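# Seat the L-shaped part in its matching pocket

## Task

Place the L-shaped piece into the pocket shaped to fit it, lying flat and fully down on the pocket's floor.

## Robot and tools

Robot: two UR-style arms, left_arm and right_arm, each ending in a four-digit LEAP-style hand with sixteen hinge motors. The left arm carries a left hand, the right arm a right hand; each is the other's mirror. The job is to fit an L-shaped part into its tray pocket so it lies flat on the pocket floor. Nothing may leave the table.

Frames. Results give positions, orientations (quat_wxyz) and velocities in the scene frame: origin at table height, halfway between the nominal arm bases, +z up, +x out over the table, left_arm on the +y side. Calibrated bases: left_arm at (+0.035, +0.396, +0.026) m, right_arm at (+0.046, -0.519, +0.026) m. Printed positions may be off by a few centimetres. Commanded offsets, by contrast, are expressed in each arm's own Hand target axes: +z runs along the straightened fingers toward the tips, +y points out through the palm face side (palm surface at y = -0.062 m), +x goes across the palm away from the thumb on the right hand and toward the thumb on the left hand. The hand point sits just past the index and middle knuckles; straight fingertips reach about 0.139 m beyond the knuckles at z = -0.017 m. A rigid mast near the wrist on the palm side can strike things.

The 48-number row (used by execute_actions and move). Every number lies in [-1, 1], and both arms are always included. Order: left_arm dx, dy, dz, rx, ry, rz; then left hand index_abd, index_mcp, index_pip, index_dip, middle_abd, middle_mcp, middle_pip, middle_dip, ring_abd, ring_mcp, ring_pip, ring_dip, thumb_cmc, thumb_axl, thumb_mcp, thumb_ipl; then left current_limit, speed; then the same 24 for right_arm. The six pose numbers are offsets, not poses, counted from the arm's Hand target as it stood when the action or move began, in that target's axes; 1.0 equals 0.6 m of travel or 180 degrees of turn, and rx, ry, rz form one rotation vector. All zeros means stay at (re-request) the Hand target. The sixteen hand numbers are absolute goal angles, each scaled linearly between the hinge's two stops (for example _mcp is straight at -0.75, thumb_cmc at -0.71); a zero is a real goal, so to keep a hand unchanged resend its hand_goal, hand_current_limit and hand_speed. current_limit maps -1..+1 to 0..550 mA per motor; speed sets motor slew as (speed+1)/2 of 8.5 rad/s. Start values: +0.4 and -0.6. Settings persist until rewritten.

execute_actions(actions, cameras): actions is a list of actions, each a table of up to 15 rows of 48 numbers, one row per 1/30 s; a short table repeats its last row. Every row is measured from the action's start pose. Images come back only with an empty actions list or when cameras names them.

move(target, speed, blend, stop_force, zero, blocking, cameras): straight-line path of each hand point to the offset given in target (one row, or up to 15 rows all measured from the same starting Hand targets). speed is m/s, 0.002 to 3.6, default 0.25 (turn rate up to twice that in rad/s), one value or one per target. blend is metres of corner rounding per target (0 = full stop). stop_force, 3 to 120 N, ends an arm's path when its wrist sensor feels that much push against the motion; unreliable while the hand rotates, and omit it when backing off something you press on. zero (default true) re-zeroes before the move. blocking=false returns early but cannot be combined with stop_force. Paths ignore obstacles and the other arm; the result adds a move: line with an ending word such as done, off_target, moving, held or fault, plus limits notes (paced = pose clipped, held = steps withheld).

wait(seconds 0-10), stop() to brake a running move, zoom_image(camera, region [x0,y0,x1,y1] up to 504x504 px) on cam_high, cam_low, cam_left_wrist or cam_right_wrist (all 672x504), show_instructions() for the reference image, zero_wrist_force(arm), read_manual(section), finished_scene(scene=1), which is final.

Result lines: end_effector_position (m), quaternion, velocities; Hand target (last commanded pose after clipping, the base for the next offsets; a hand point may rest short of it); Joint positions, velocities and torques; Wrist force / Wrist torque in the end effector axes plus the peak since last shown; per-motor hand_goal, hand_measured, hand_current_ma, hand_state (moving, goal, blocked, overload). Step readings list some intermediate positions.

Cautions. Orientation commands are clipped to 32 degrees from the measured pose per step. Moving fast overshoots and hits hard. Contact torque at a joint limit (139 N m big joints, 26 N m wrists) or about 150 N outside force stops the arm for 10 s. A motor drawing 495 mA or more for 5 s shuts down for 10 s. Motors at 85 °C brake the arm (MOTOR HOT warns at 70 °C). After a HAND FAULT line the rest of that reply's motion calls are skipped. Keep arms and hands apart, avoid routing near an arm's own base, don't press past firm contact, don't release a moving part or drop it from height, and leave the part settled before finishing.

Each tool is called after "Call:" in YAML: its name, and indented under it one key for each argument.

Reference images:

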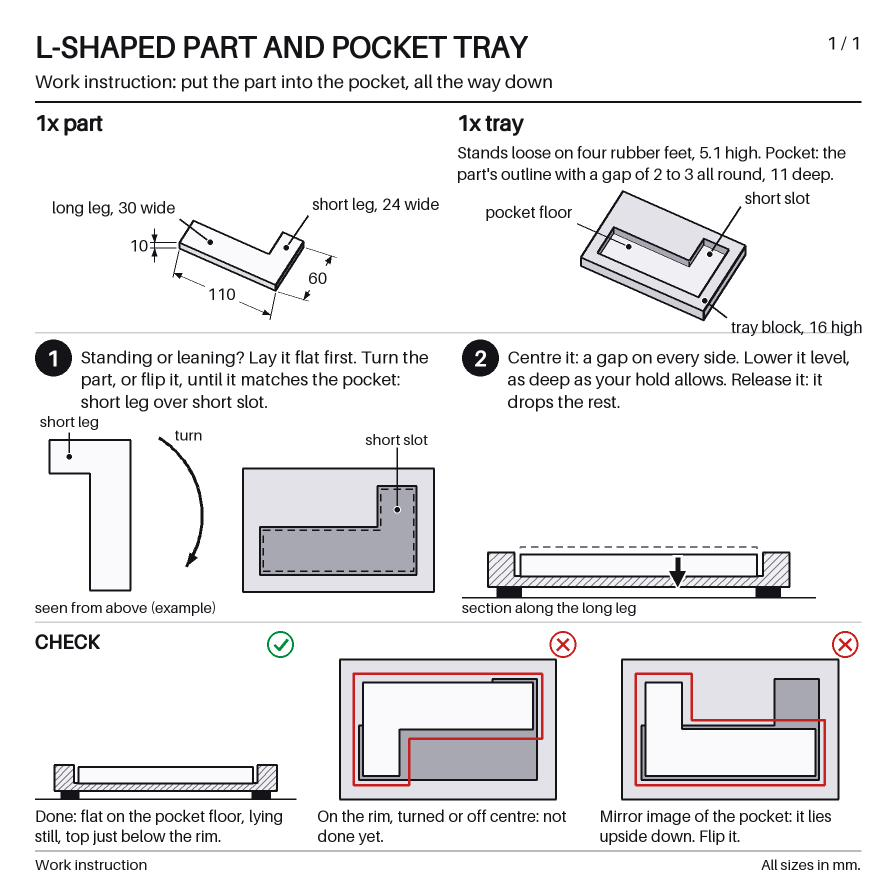

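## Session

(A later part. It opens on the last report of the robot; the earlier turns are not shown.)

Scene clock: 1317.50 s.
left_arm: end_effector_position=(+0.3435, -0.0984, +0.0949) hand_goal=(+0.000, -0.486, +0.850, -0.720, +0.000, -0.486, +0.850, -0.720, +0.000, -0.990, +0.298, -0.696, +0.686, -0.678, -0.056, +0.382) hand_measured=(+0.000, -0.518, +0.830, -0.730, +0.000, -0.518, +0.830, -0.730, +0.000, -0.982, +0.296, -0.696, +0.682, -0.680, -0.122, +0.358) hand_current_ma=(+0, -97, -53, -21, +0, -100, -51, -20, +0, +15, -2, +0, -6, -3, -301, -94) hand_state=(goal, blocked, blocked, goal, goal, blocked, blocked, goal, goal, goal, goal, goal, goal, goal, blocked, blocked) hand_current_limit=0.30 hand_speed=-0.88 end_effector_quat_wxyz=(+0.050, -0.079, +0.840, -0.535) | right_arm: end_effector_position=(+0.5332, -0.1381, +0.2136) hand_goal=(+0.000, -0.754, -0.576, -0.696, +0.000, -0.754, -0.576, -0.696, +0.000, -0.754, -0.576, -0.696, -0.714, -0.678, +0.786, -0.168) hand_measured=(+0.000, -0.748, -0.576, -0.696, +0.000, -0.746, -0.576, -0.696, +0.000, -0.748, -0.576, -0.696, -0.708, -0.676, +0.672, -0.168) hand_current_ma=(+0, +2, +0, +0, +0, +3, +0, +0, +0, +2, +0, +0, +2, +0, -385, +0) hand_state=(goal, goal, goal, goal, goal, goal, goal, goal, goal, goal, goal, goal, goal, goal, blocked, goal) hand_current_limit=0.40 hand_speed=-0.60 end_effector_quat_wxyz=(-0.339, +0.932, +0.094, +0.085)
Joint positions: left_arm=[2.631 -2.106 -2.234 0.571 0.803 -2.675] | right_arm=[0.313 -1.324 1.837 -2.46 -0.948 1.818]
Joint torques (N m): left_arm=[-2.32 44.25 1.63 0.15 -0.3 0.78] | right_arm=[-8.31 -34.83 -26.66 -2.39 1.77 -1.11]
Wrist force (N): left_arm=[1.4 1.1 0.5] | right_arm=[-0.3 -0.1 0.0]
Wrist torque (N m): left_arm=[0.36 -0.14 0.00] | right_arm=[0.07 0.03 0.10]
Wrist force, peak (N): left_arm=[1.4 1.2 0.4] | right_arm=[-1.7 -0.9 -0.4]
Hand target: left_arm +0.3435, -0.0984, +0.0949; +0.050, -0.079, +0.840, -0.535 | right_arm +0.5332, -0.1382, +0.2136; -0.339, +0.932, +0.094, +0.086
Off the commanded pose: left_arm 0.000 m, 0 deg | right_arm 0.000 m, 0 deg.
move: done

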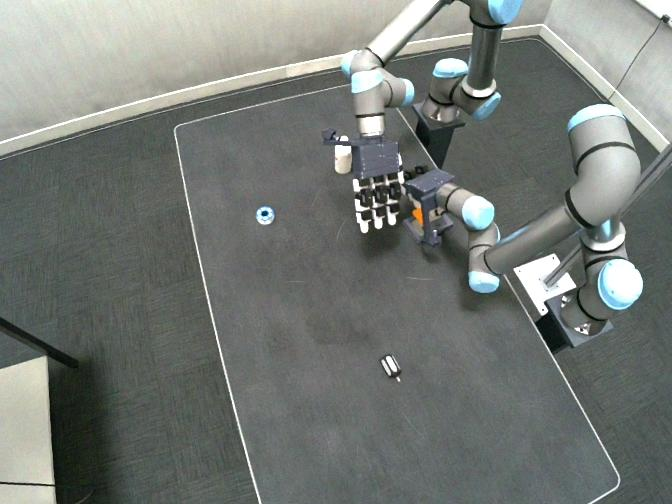

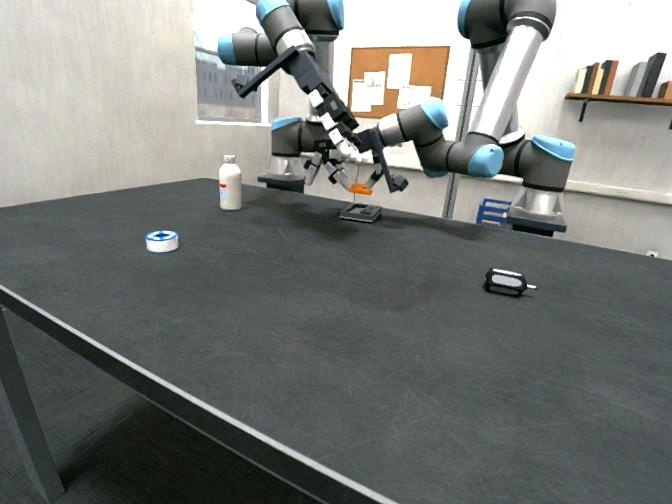

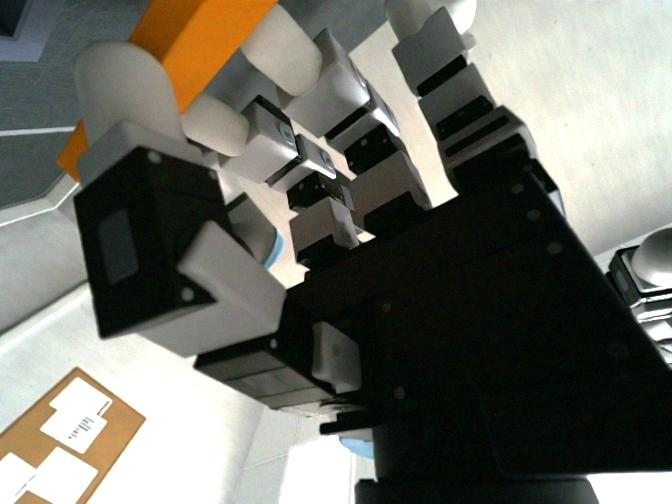

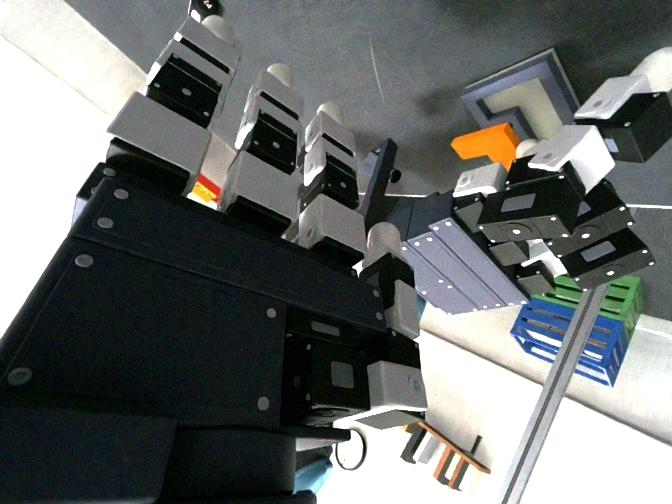

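Call:
move:
  target: [0,0.0648,0.0302,0,0,0, 0,-0.486,0.851,-0.719,0,-0.486,0.851,-0.719,0,-0.99,0.299,-0.696,0.686,-0.677,-0.056,0.383,0.3,-0.88, 0,0,0,0,0,0, 0,-0.754,-0.576,-0.696,0,-0.754,-0.576,-0.696,0,-0.754,-0.576,-0.696,-0.714,-0.678,0.66,-0.168,0.4,-0.6]
  speed: 0.06
  cameras: ["all"]

Call:
zoom_image:
  camera: "cam_right_wrist"
  region: [430, 20, 620, 180]

Call:
zoom_image:
  camera: "cam_low"
  region: [320, 170, 410, 240]

Call:
zoom_image:
  camera: "cam_left_wrist"
  region: [0, 0, 300, 200]

Scene clock: 1328.50 s.
left_arm: end_effector_position=(+0.3435, -0.0985, +0.0520) hand_goal=(+0.000, -0.486, +0.850, -0.720, +0.000, -0.486, +0.850, -0.720, +0.000, -0.990, +0.298, -0.696, +0.686, -0.678, -0.056, +0.382) hand_measured=(+0.000, -0.518, +0.830, -0.730, +0.000, -0.518, +0.830, -0.730, +0.000, -0.982, +0.296, -0.696, +0.682, -0.680, -0.122, +0.358) hand_current_ma=(+0, -97, -53, -21, +0, -100, -51, -20, +0, +15, -2, +0, -6, -3, -301, -94) hand_state=(goal, blocked, blocked, goal, goal, blocked, blocked, goal, goal, goal, goal, goal, goal, goal, blocked, blocked) hand_current_limit=0.30 hand_speed=-0.88 end_effector_quat_wxyz=(+0.050, -0.078, +0.840, -0.535) | right_arm: end_effector_position=(+0.5332, -0.1382, +0.2136) hand_goal=(+0.000, -0.754, -0.576, -0.696, +0.000, -0.754, -0.576, -0.696, +0.000, -0.754, -0.576, -0.696, -0.714, -0.678, +0.660, -0.168) hand_measured=(+0.000, -0.748, -0.576, -0.696, +0.000, -0.746, -0.576, -0.696, +0.000, -0.748, -0.576, -0.696, -0.708, -0.676, +0.654, -0.168) hand_current_ma=(+0, +2, +0, +0, +0, +3, +0, +0, +0, +2, +0, +0, +2, +0, -3, +0) hand_state=(goal, goal, goal, goal, goal, goal, goal, goal, goal, goal, goal, goal, goal, goal, goal, goal) hand_current_limit=0.40 hand_speed=-0.60 end_effector_quat_wxyz=(-0.339, +0.932, +0.094, +0.086)
Joint positions: left_arm=[2.631 -2.228 -2.227 0.686 0.803 -2.675] | right_arm=[0.313 -1.324 1.837 -2.46 -0.948 1.818]
Joint torques (N m): left_arm=[5.03 46.11 7.62 -0.06 -1.98 -1.87] | right_arm=[-10.28 -46.4 -14.07 -4.23 0.26 -2.59]
Wrist force (N): left_arm=[1.2 0.8 0.2] | right_arm=[-0.5 -0.5 0.2]
Wrist torque (N m): left_arm=[0.34 -0.11 -0.01] | right_arm=[0.00 0.03 0.09]
Wrist force, peak (N): left_arm=[1.1 2.0 0.6] | right_arm=[-0.5 -0.5 0.2]
Hand target: left_arm +0.3435, -0.0984, +0.0520; +0.050, -0.079, +0.840, -0.535 | right_arm +0.5332, -0.1382, +0.2136; -0.339, +0.932, +0.094, +0.086
Off the commanded pose: left_arm 0.000 m, 0 deg | right_arm 0.000 m, 0 deg.
move: done

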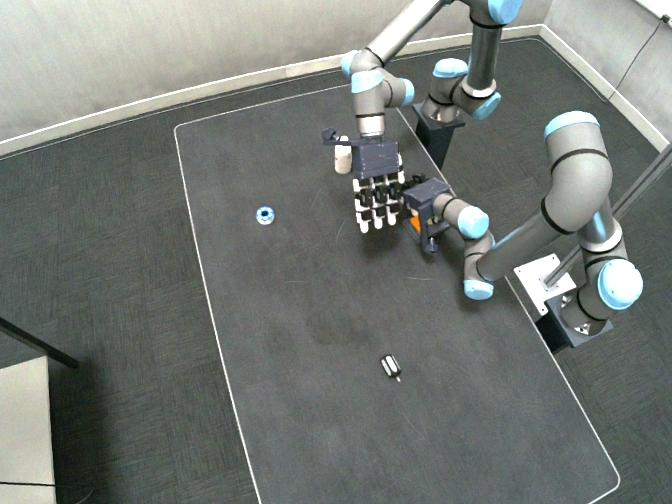

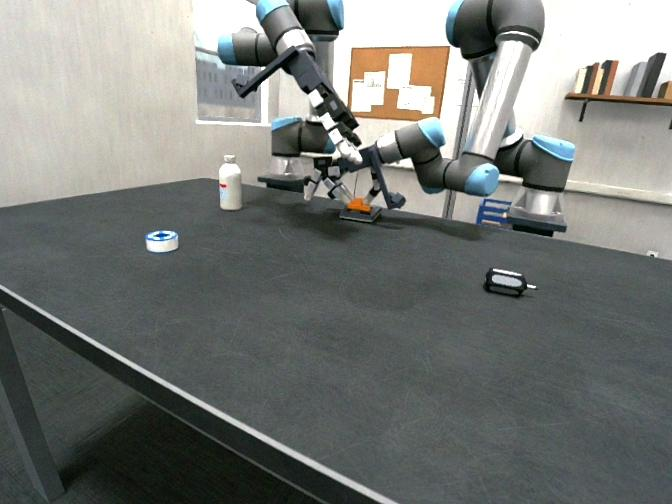

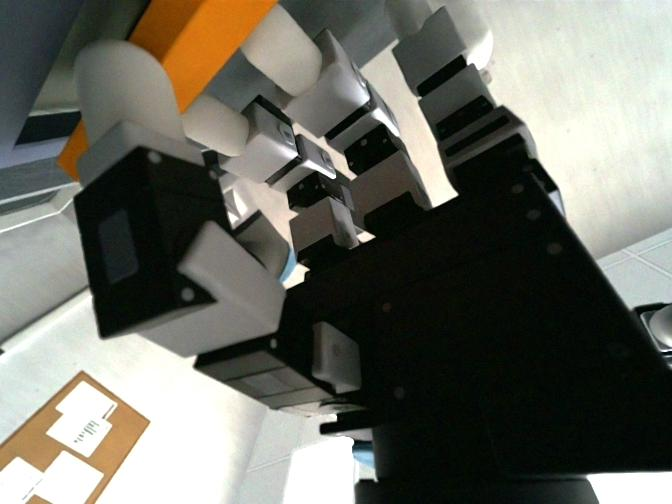

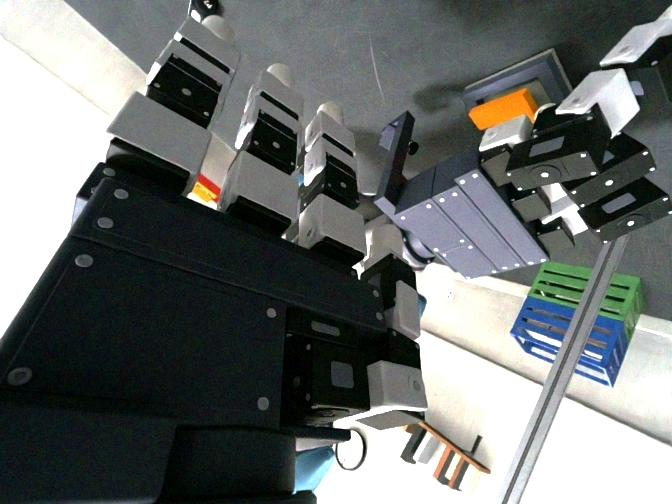

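Scaled by 2.653 from the camera's 672x504 image, which has a finer 960x720 frame.

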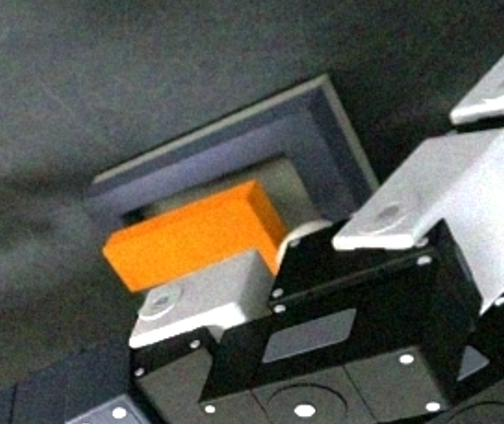

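Scaled by 5.600 from the camera's 672x504 image, which has a finer 960x720 frame.

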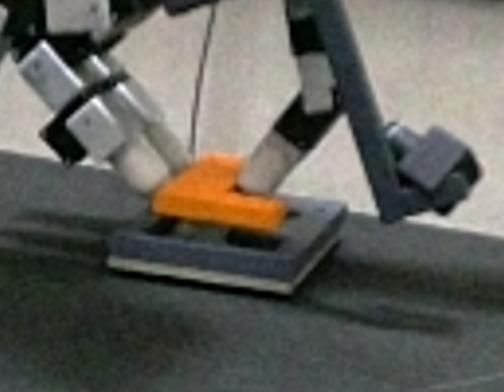

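Scaled by 1.680 from the camera's 672x504 image, which has a finer 960x720 frame.

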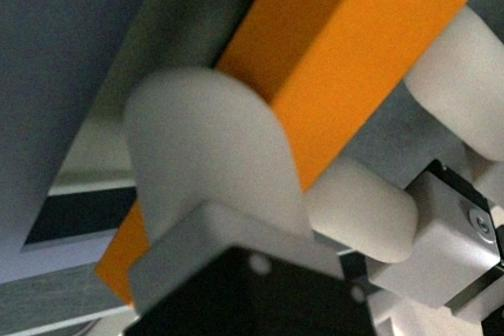

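Call:
zoom_image:
  camera: "cam_right_wrist"
  region: [455, 40, 585, 140]

Call:
zoom_image:
  camera: "cam_left_wrist"
  region: [0, 0, 130, 200]

Call:
zoom_image:
  camera: "cam_low"
  region: [335, 190, 390, 230]

Scaled by 3.877 from the camera's 672x504 image, which has a finer 960x720 frame.

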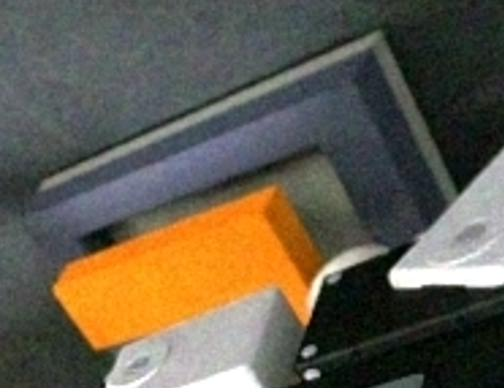

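Scaled by 2.520 from the camera's 672x504 image, which has a finer 960x720 frame.

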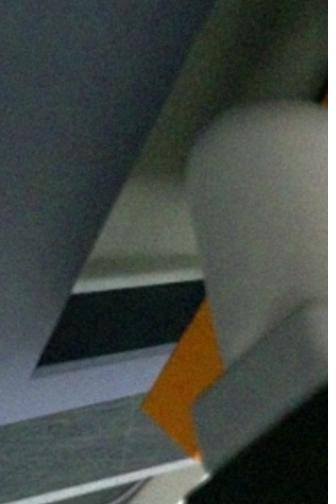

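Scaled by 9.164 from the camera's 672x504 image, which has a finer 960x720 frame.

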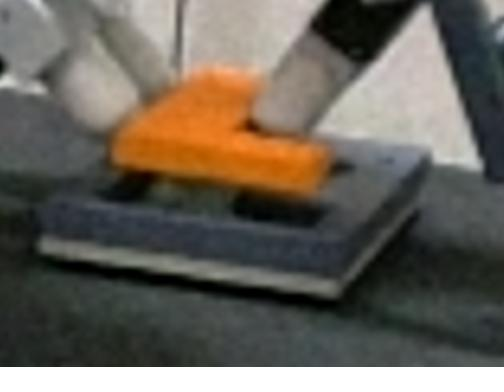

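Call:
move:
  target: [0.005,0.0063,0.0095,0,0,0, 0,-0.486,0.851,-0.719,0,-0.486,0.851,-0.719,0,-0.99,0.299,-0.696,0.686,-0.677,-0.056,0.383,0.3,-0.88, 0,0,0,0,0,0, 0,-0.754,-0.576,-0.696,0,-0.754,-0.576,-0.696,0,-0.754,-0.576,-0.696,-0.714,-0.678,0.66,-0.168,0.4,-0.6]
  speed: 0.02
  cameras: ["cam_low","cam_left_wrist","cam_right_wrist"]

Call:
zoom_image:
  camera: "cam_right_wrist"
  region: [455, 40, 555, 140]

Call:
zoom_image:
  camera: "cam_left_wrist"
  region: [0, 0, 130, 200]

Call:
zoom_image:
  camera: "cam_low"
  region: [335, 190, 390, 230]

Scene clock: 1386.53 s.
left_arm: end_effector_position=(+0.3412, -0.1026, +0.0461) hand_goal=(+0.000, -0.486, +0.850, -0.720, +0.000, -0.486, +0.850, -0.720, +0.000, -0.990, +0.298, -0.696, +0.686, -0.678, -0.056, +0.382) hand_measured=(+0.000, -0.518, +0.830, -0.730, +0.000, -0.518, +0.830, -0.730, +0.000, -0.982, +0.296, -0.696, +0.682, -0.680, -0.122, +0.358) hand_current_ma=(+0, -97, -53, -21, +0, -100, -51, -20, +0, +15, -2, +0, -6, -3, -301, -94) hand_state=(goal, blocked, blocked, goal, goal, blocked, blocked, goal, goal, goal, goal, goal, goal, goal, blocked, blocked) hand_current_limit=0.30 hand_speed=-0.88 end_effector_quat_wxyz=(+0.050, -0.079, +0.840, -0.535) | right_arm: end_effector_position=(+0.5332, -0.1382, +0.2136) hand_goal=(+0.000, -0.754, -0.576, -0.696, +0.000, -0.754, -0.576, -0.696, +0.000, -0.754, -0.576, -0.696, -0.714, -0.678, +0.660, -0.168) hand_measured=(+0.000, -0.748, -0.576, -0.696, +0.000, -0.746, -0.576, -0.696, +0.000, -0.748, -0.576, -0.696, -0.708, -0.676, +0.654, -0.168) hand_current_ma=(+0, +2, +0, +0, +0, +3, +0, +0, +0, +2, +0, +0, +2, +0, -3, +0) hand_state=(goal, goal, goal, goal, goal, goal, goal, goal, goal, goal, goal, goal, goal, goal, goal, goal) hand_current_limit=0.40 hand_speed=-0.60 end_effector_quat_wxyz=(-0.339, +0.932, +0.094, +0.086)
Joint positions: left_arm=[2.62 -2.247 -2.22 0.704 0.812 -2.684] | right_arm=[0.313 -1.324 1.837 -2.46 -0.948 1.818]
Joint torques (N m): left_arm=[6.1 46.52 8.52 1.44 -0.6 -0.16] | right_arm=[-9.74 -45.13 -17.16 -3.06 0.77 -2.77]
Wrist force (N): left_arm=[1.1 1.3 0.3] | right_arm=[-0.1 -0.3 0.2]
Wrist torque (N m): left_arm=[0.40 -0.09 0.11] | right_arm=[0.03 -0.01 0.12]
Wrist force, peak (N): left_arm=[1.4 1.3 0.7] | right_arm=[-0.4 -0.4 0.2]
Hand target: left_arm +0.3412, -0.1025, +0.0462; +0.050, -0.079, +0.840, -0.535 | right_arm +0.5332, -0.1382, +0.2136; -0.339, +0.932, +0.094, +0.086
Off the commanded pose: left_arm 0.000 m, 0 deg | right_arm 0.000 m, 0 deg.
move: done
Images, in order (width x height): cam_low 672x504, cam_left_wrist 672x504, cam_right_wrist 672x504.

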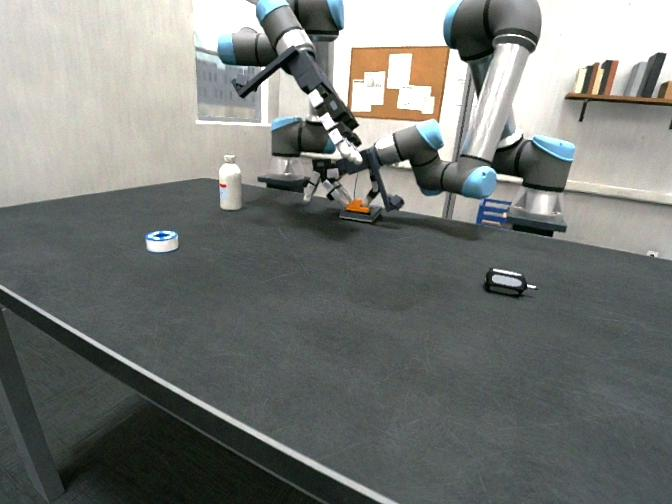

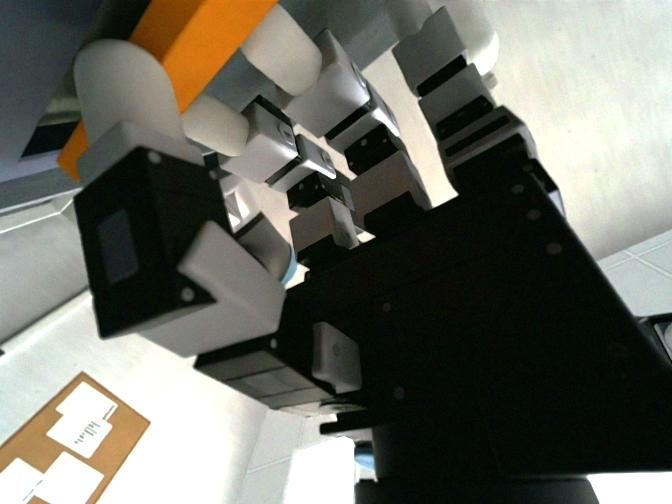

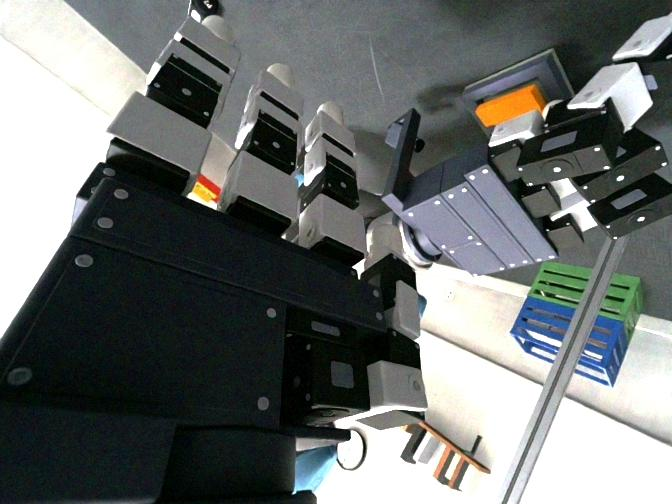

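Scaled by 5.040 from the camera's 672x504 image, which has a finer 960x720 frame.

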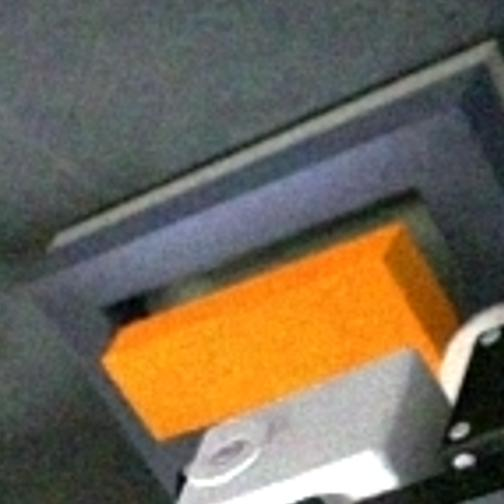

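Scaled by 2.520 from the camera's 672x504 image, which has a finer 960x720 frame.

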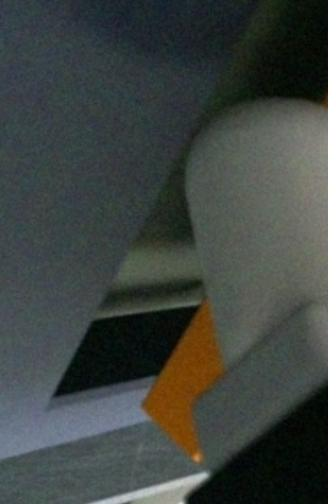

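Scaled by 9.164 from the camera's 672x504 image, which has a finer 960x720 frame.

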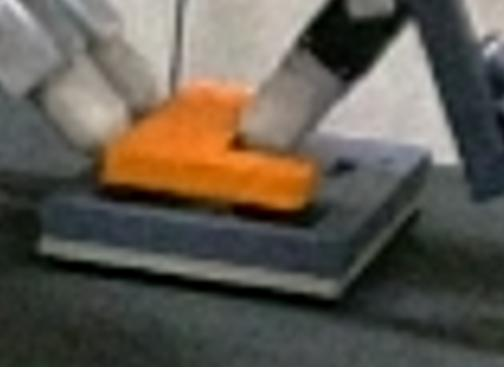

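Call:
zoom_image:
  camera: "cam_left_wrist"
  region: [0, 90, 100, 190]

Call:
zoom_image:
  camera: "cam_right_wrist"
  region: [450, 60, 510, 120]

Call:
zoom_image:
  camera: "cam_right_wrist"
  region: [505, 60, 565, 120]

Scaled by 5.040 from the camera's 672x504 image, which has a finer 960x720 frame.

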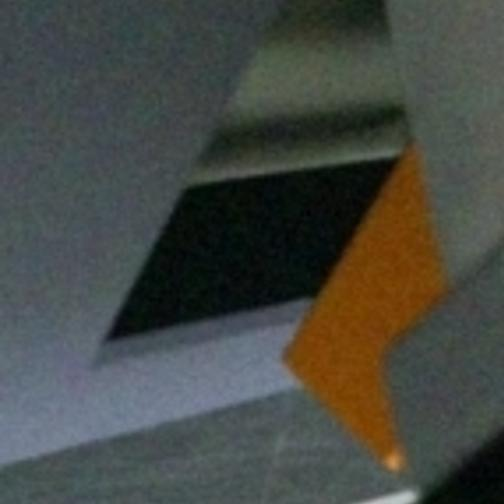

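Scaled by 8.400 from the camera's 672x504 image, which has a finer 960x720 frame.

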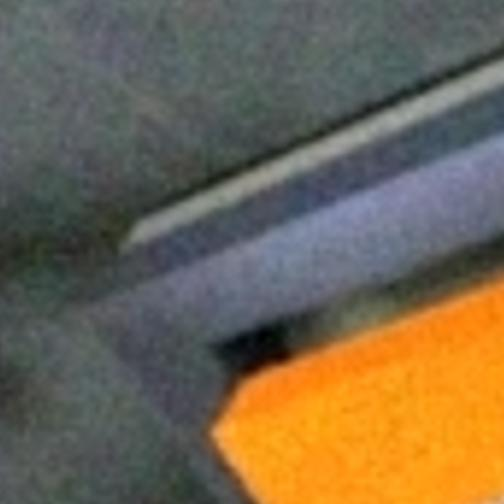

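Scaled by 8.400 from the camera's 672x504 image, which has a finer 960x720 frame.

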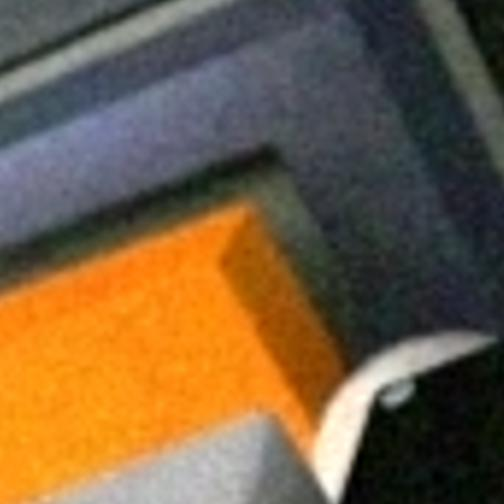

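Call:
move:
  target:
    - [-0.0022,0.0026,-0.0017,0,0,0, 0,-0.486,0.851,-0.719,0,-0.486,0.851,-0.719,0,-0.99,0.299,-0.696,0.686,-0.677,-0.056,0.383,0.3,-0.88, 0,0,0,0,0,0, 0,-0.754,-0.576,-0.696,0,-0.754,-0.576,-0.696,0,-0.754,-0.576,-0.696,-0.714,-0.678,0.66,-0.168,0.4,-0.6]
    - [-0.0022,0.0117,0.0026,0,0,0, 0,-0.486,0.851,-0.719,0,-0.486,0.851,-0.719,0,-0.99,0.299,-0.696,0.686,-0.677,-0.056,0.383,0.3,-0.88, 0,0,0,0,0,0, 0,-0.754,-0.576,-0.696,0,-0.754,-0.576,-0.696,0,-0.754,-0.576,-0.696,-0.714,-0.678,0.66,-0.168,0.4,-0.6]
  speed: [0.02,0.008]
  stop_force: 3
  cameras: ["cam_low","cam_left_wrist","cam_right_wrist"]

Call:
zoom_image:
  camera: "cam_left_wrist"
  region: [0, 90, 100, 190]

Call:
zoom_image:
  camera: "cam_right_wrist"
  region: [450, 40, 570, 160]

Call:
zoom_image:
  camera: "cam_low"
  region: [335, 190, 390, 230]

Scene clock: 1826.03 s.
left_arm: end_effector_position=(+0.3422, -0.1007, +0.0412) hand_goal=(+0.000, -0.486, +0.850, -0.720, +0.000, -0.486, +0.850, -0.720, +0.000, -0.990, +0.298, -0.696, +0.686, -0.678, -0.056, +0.382) hand_measured=(+0.000, -0.518, +0.834, -0.730, +0.000, -0.518, +0.834, -0.730, +0.000, -0.982, +0.296, -0.696, +0.682, -0.680, -0.122, +0.358) hand_current_ma=(+0, -97, -41, -21, +0, -100, -40, -20, +0, +15, -2, +0, -6, -3, -301, -94) hand_state=(goal, blocked, goal, goal, goal, blocked, goal, goal, goal, goal, goal, goal, goal, goal, blocked, blocked) hand_current_limit=0.30 hand_speed=-0.88 end_effector_quat_wxyz=(+0.050, -0.079, +0.840, -0.535) | right_arm: end_effector_position=(+0.5332, -0.1382, +0.2136) hand_goal=(+0.000, -0.754, -0.576, -0.696, +0.000, -0.754, -0.576, -0.696, +0.000, -0.754, -0.576, -0.696, -0.714, -0.678, +0.660, -0.168) hand_measured=(+0.000, -0.748, -0.576, -0.696, +0.000, -0.746, -0.576, -0.696, +0.000, -0.748, -0.576, -0.696, -0.708, -0.676, +0.654, -0.168) hand_current_ma=(+0, +2, +0, +0, +0, +3, +0, +0, +0, +2, +0, +0, +2, +0, -3, +0) hand_state=(goal, goal, goal, goal, goal, goal, goal, goal, goal, goal, goal, goal, goal, goal, goal, goal) hand_current_limit=0.40 hand_speed=-0.60 end_effector_quat_wxyz=(-0.339, +0.932, +0.094, +0.086)
Joint positions: left_arm=[2.625 -2.261 -2.221 0.715 0.808 -2.68] | right_arm=[0.313 -1.324 1.837 -2.46 -0.948 1.818]
Joint torques (N m): left_arm=[0.25 46.99 -1.59 -0.03 1.04 -0.86] | right_arm=[-9.85 -45.37 -19.22 -2 0.95 -2.73]
Wrist force (N): left_arm=[1.2 1.0 0.1] | right_arm=[-0.4 -0.3 -0.1]
Wrist torque (N m): left_arm=[0.39 -0.11 0.00] | right_arm=[0.06 0.03 0.09]
Wrist force, peak (N): left_arm=[1.4 -4.5 0.7] | right_arm=[-0.4 -0.4 0.2]
Hand target: left_arm +0.3422, -0.1007, +0.0412; +0.050, -0.079, +0.840, -0.535 (not the last commanded pose) | right_arm +0.5332, -0.1382, +0.2136; -0.339, +0.932, +0.094, +0.086
Off the commanded pose: left_arm 0.002 m, 0 deg | right_arm 0.000 m, 0 deg.
move: contact (left_arm); path passed 1 of 2 targets
Images, in order (width x height): cam_low 672x504, cam_left_wrist 672x504, cam_right_wrist 672x504.

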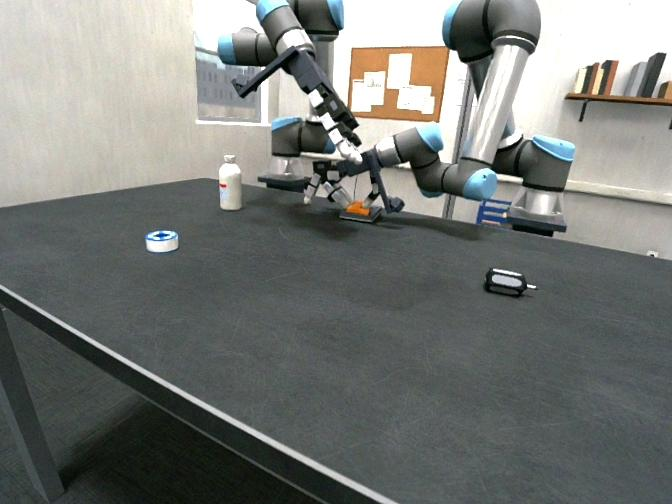

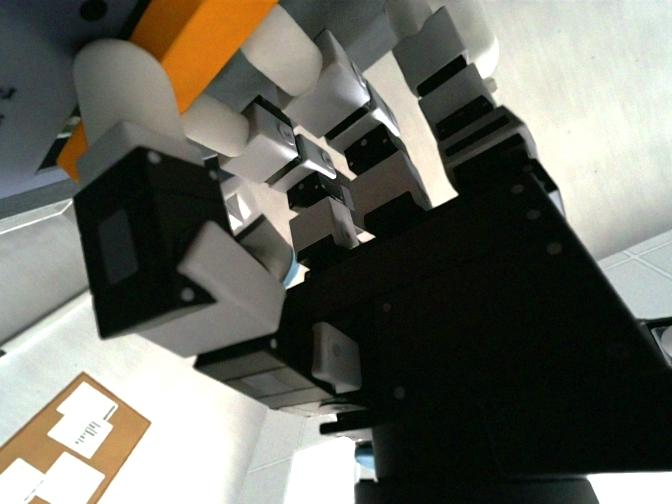

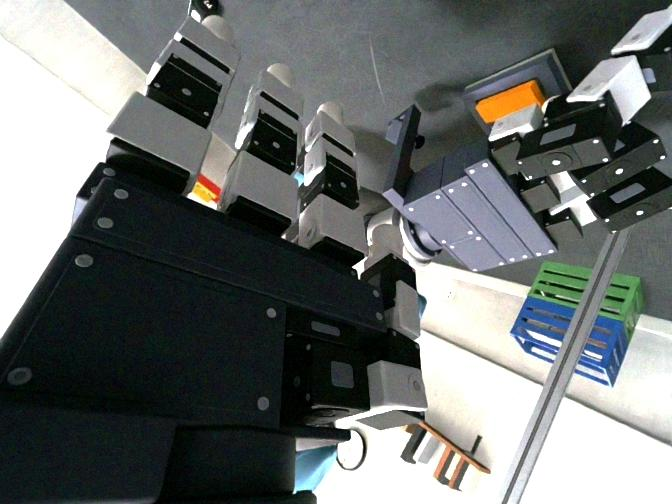

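Scaled by 5.040 from the camera's 672x504 image, which has a finer 960x720 frame.

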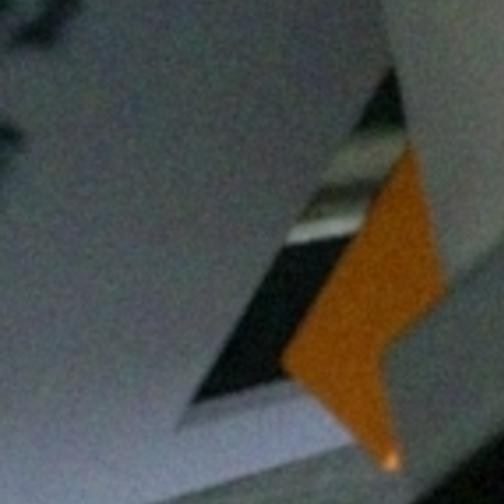

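Scaled by 4.200 from the camera's 672x504 image, which has a finer 960x720 frame.

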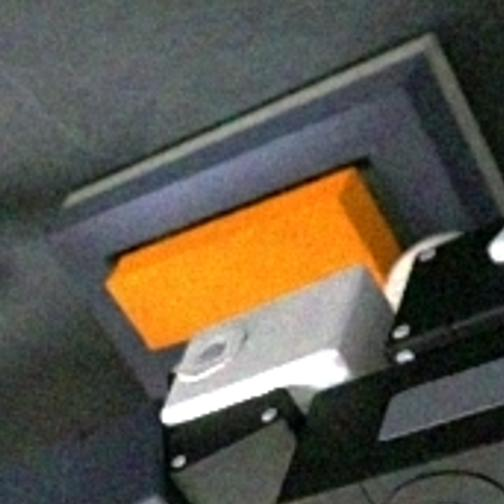

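Scaled by 9.164 from the camera's 672x504 image, which has a finer 960x720 frame.

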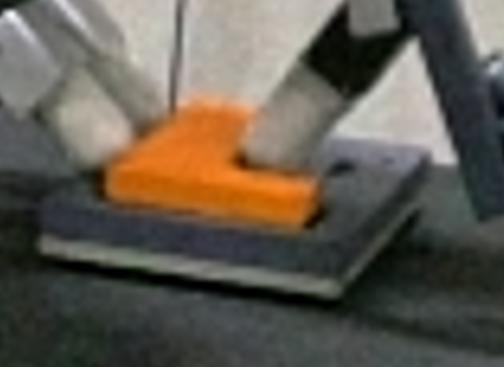

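Call:
move:
  target: [0.0023,-0.0003,-0.0016,0,0,0, 0,-0.486,0.851,-0.719,0,-0.486,0.851,-0.719,0,-0.99,0.299,-0.696,0.686,-0.677,-0.056,0.383,0.3,-0.88, 0,0,0,0,0,0, 0,-0.754,-0.576,-0.696,0,-0.754,-0.576,-0.696,0,-0.754,-0.576,-0.696,-0.714,-0.678,0.66,-0.168,0.4,-0.6]
  speed: 0.01

Call:
execute_actions:
  actions:
    - [[0,0,0,0,0,0, 0,-0.518,0.836,-0.729,0,-0.518,0.836,-0.729,0,-0.99,0.299,-0.696,0.686,-0.677,-0.118,0.36,0.3,-0.88, 0,0,0,0,0,0, 0,-0.754,-0.576,-0.696,0,-0.754,-0.576,-0.696,0,-0.754,-0.576,-0.696,-0.714,-0.678,0.66,-0.168,0.4,-0.6]]
    - [[0,0,0,0,0,0, 0,-0.56,0.834,-0.73,0,-0.56,0.834,-0.73,0,-0.99,0.299,-0.696,0.686,-0.677,-0.16,0.37,0.3,-0.88, 0,0,0,0,0,0, 0,-0.754,-0.576,-0.696,0,-0.754,-0.576,-0.696,0,-0.754,-0.576,-0.696,-0.714,-0.678,0.66,-0.168,0.4,-0.6]]
    - [[0,0,0,0,0,0, 0,-0.62,0.826,-0.733,0,-0.62,0.826,-0.733,0,-0.99,0.299,-0.696,0.686,-0.677,-0.22,0.385,0.3,-0.85, 0,0,0,0,0,0, 0,-0.754,-0.576,-0.696,0,-0.754,-0.576,-0.696,0,-0.754,-0.576,-0.696,-0.714,-0.678,0.66,-0.168,0.4,-0.6]]
  cameras: ["cam_low","cam_left_wrist","cam_right_wrist"]

Call:
zoom_image:
  camera: "cam_left_wrist"
  region: [0, 0, 240, 200]

Call:
zoom_image:
  camera: "cam_right_wrist"
  region: [450, 40, 570, 160]

Call:
zoom_image:
  camera: "cam_low"
  region: [335, 190, 390, 230]

Scene clock: 1861.13 s.
left_arm: end_effector_position=(+0.3407, -0.1002, +0.0417) hand_goal=(+0.000, -0.486, +0.850, -0.720, +0.000, -0.486, +0.850, -0.720, +0.000, -0.990, +0.298, -0.696, +0.686, -0.678, -0.056, +0.382) hand_measured=(+0.000, -0.518, +0.834, -0.730, +0.000, -0.518, +0.834, -0.730, +0.000, -0.982, +0.296, -0.696, +0.682, -0.680, -0.122, +0.358) hand_current_ma=(+0, -97, -41, -21, +0, -100, -40, -20, +0, +15, -2, +0, -6, -3, -301, -94) hand_state=(goal, blocked, goal, goal, goal, blocked, goal, goal, goal, goal, goal, goal, goal, goal, blocked, blocked) hand_current_limit=0.30 hand_speed=-0.88 end_effector_quat_wxyz=(+0.050, -0.079, +0.840, -0.535) | right_arm: end_effector_position=(+0.5332, -0.1382, +0.2136) hand_goal=(+0.000, -0.754, -0.576, -0.696, +0.000, -0.754, -0.576, -0.696, +0.000, -0.754, -0.576, -0.696, -0.714, -0.678, +0.660, -0.168) hand_measured=(+0.000, -0.748, -0.576, -0.696, +0.000, -0.746, -0.576, -0.696, +0.000, -0.748, -0.576, -0.696, -0.708, -0.676, +0.654, -0.168) hand_current_ma=(+0, +2, +0, +0, +0, +3, +0, +0, +0, +2, +0, +0, +2, +0, -3, +0) hand_state=(goal, goal, goal, goal, goal, goal, goal, goal, goal, goal, goal, goal, goal, goal, goal, goal) hand_current_limit=0.40 hand_speed=-0.60 end_effector_quat_wxyz=(-0.339, +0.932, +0.094, +0.086)
Joint positions: left_arm=[2.624 -2.258 -2.225 0.717 0.809 -2.681] | right_arm=[0.313 -1.324 1.837 -2.46 -0.948 1.818]
Joint torques (N m): left_arm=[-5.65 43.89 1.57 4.75 1.17 -1.76] | right_arm=[-8.4 -44.13 -21.12 -1.89 1.4 -2.7]
Wrist force (N): left_arm=[1.2 1.0 0.1] | right_arm=[-0.4 -0.1 0.1]
Wrist torque (N m): left_arm=[0.37 -0.11 0.10] | right_arm=[0.06 0.03 0.10]
Wrist force, peak (N): left_arm=[1.3 1.2 0.2] | right_arm=[-0.7 -0.2 0.1]
Hand target: left_arm +0.3407, -0.1002, +0.0417; +0.050, -0.079, +0.840, -0.535 | right_arm +0.5332, -0.1382, +0.2136; -0.339, +0.932, +0.094, +0.086
Off the commanded pose: left_arm 0.000 m, 0 deg | right_arm 0.000 m, 0 deg.
move: done

Scene clock: 1862.83 s.
left_arm: end_effector_position=(+0.3407, -0.1002, +0.0417) hand_goal=(+0.000, -0.620, +0.826, -0.734, +0.000, -0.620, +0.826, -0.734, +0.000, -0.990, +0.298, -0.696, +0.686, -0.678, -0.220, +0.384) hand_measured=(+0.000, -0.604, +0.828, -0.732, +0.000, -0.606, +0.828, -0.732, +0.000, -0.982, +0.296, -0.696, +0.682, -0.680, -0.216, +0.380) hand_current_ma=(+0, +38, +2, +5, +0, +36, +2, +4, +0, +15, -2, +0, -6, -3, +9, -8) hand_state=(goal, goal, goal, goal, goal, goal, goal, goal, goal, goal, goal, goal, goal, goal, goal, goal) hand_current_limit=0.30 hand_speed=-0.85 end_effector_quat_wxyz=(+0.050, -0.079, +0.840, -0.535) | right_arm: end_effector_position=(+0.5332, -0.1382, +0.2136) hand_goal=(+0.000, -0.754, -0.576, -0.696, +0.000, -0.754, -0.576, -0.696, +0.000, -0.754, -0.576, -0.696, -0.714, -0.678, +0.660, -0.168) hand_measured=(+0.000, -0.748, -0.576, -0.696, +0.000, -0.746, -0.576, -0.696, +0.000, -0.748, -0.576, -0.696, -0.708, -0.676, +0.654, -0.168) hand_current_ma=(+0, +2, +0, +0, +0, +3, +0, +0, +0, +2, +0, +0, +2, +0, -3, +0) hand_state=(goal, goal, goal, goal, goal, goal, goal, goal, goal, goal, goal, goal, goal, goal, goal, goal) hand_current_limit=0.40 hand_speed=-0.60 end_effector_quat_wxyz=(-0.339, +0.932, +0.094, +0.086)
Joint positions: left_arm=[2.624 -2.258 -2.225 0.717 0.809 -2.681] | right_arm=[0.313 -1.324 1.837 -2.46 -0.948 1.818]
Joint torques (N m): left_arm=[-3.84 27.32 15.05 0.62 -0.05 -0.46] | right_arm=[-9.57 -44.12 -21.38 -1.97 1.66 -2.87]
Wrist force (N): left_arm=[1.2 0.6 0.1] | right_arm=[-0.3 -0.4 0.2]
Wrist torque (N m): left_arm=[0.34 -0.10 0.10] | right_arm=[0.01 0.01 0.10]
Wrist force, peak (N): left_arm=[1.2 -0.7 -1.3] | right_arm=[-0.4 -0.4 0.2]
Hand target: left_arm +0.3407, -0.1002, +0.0417; +0.050, -0.079, +0.840, -0.535 | right_arm +0.5332, -0.1382, +0.2136; -0.339, +0.932, +0.094, +0.086
Off the commanded pose: left_arm 0.000 m, 0 deg | right_arm 0.000 m, 0 deg.
Step readings (end_effector_position of left_arm | right_arm):
0: (+0.3407, -0.1002, +0.0417) | (+0.5332, -0.1382, +0.2136)
1: (+0.3407, -0.1002, +0.0417) | (+0.5332, -0.1382, +0.2136)
2: (+0.3407, -0.1002, +0.0417) | (+0.5332, -0.1382, +0.2136)
4: (+0.3407, -0.1002, +0.0417) | (+0.5332, -0.1382, +0.2136)
8: (+0.3407, -0.1002, +0.0417) | (+0.5332, -0.1382, +0.2136)
15: (+0.3407, -0.1002, +0.0417) | (+0.5332, -0.1382, +0.2136)
16: (+0.3407, -0.1002, +0.0417) | (+0.5332, -0.1382, +0.2136)
17: (+0.3407, -0.1002, +0.0417) | (+0.5332, -0.1382, +0.2136)
19: (+0.3407, -0.1002, +0.0418) | (+0.5332, -0.1382, +0.2136)
23: (+0.3407, -0.1002, +0.0418) | (+0.5332, -0.1382, +0.2136)
30: (+0.3407, -0.1002, +0.0418) | (+0.5332, -0.1382, +0.2136)
31: (+0.3407, -0.1002, +0.0418) | (+0.5332, -0.1382, +0.2136)
32: (+0.3407, -0.1002, +0.0418) | (+0.5332, -0.1382, +0.2136)
34: (+0.3407, -0.1002, +0.0418) | (+0.5332, -0.1382, +0.2136)
38: (+0.3407, -0.1002, +0.0418) | (+0.5332, -0.1382, +0.2136)
45: (+0.3407, -0.1002, +0.0417) | (+0.5332, -0.1382, +0.2136)
Images, in order (width x height): cam_low 672x504, cam_left_wrist 672x504, cam_right_wrist 672x504.

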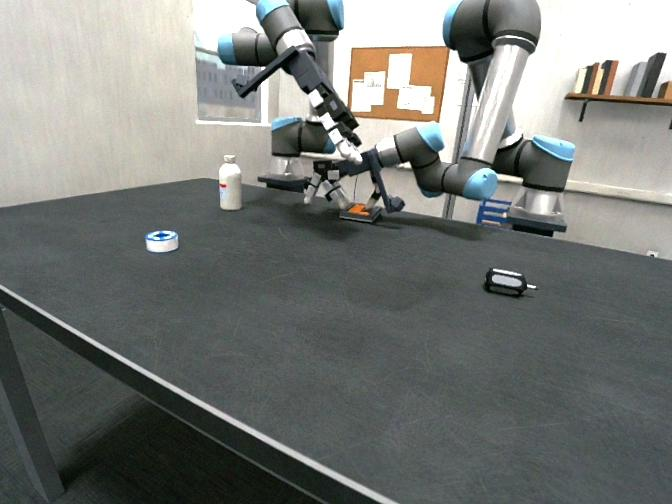

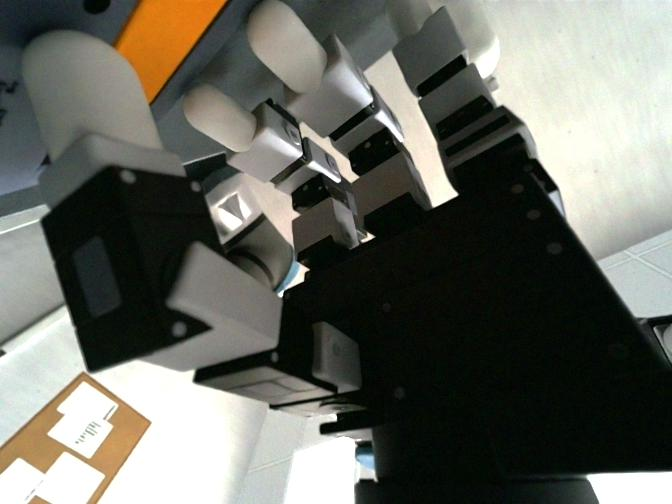

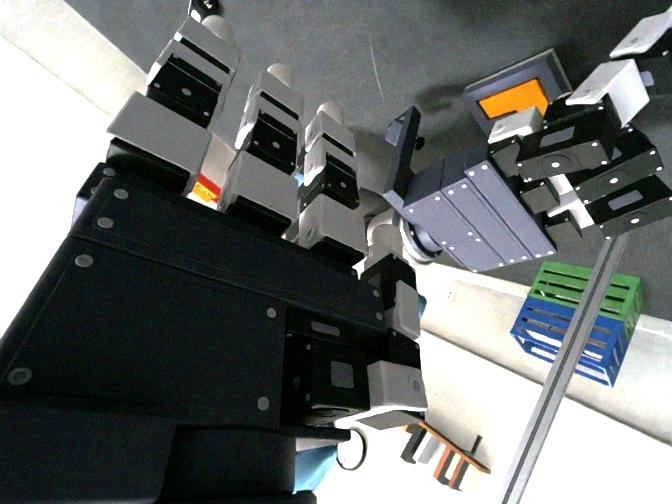

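Scaled by 2.100 from the camera's 672x504 image, which has a finer 960x720 frame.

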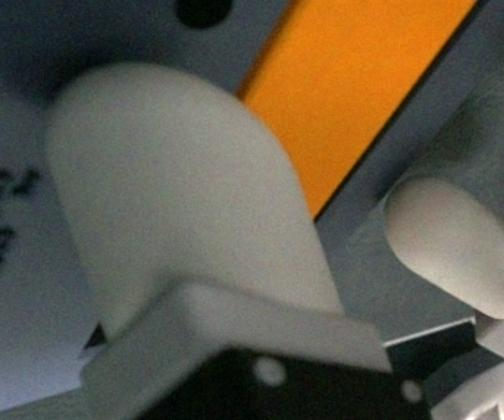

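Scaled by 4.200 from the camera's 672x504 image, which has a finer 960x720 frame.

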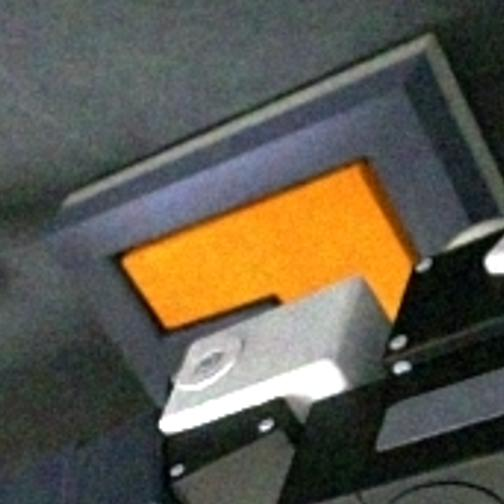

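Scaled by 9.164 from the camera's 672x504 image, which has a finer 960x720 frame.

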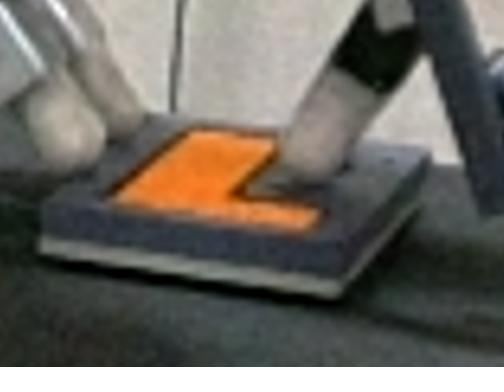

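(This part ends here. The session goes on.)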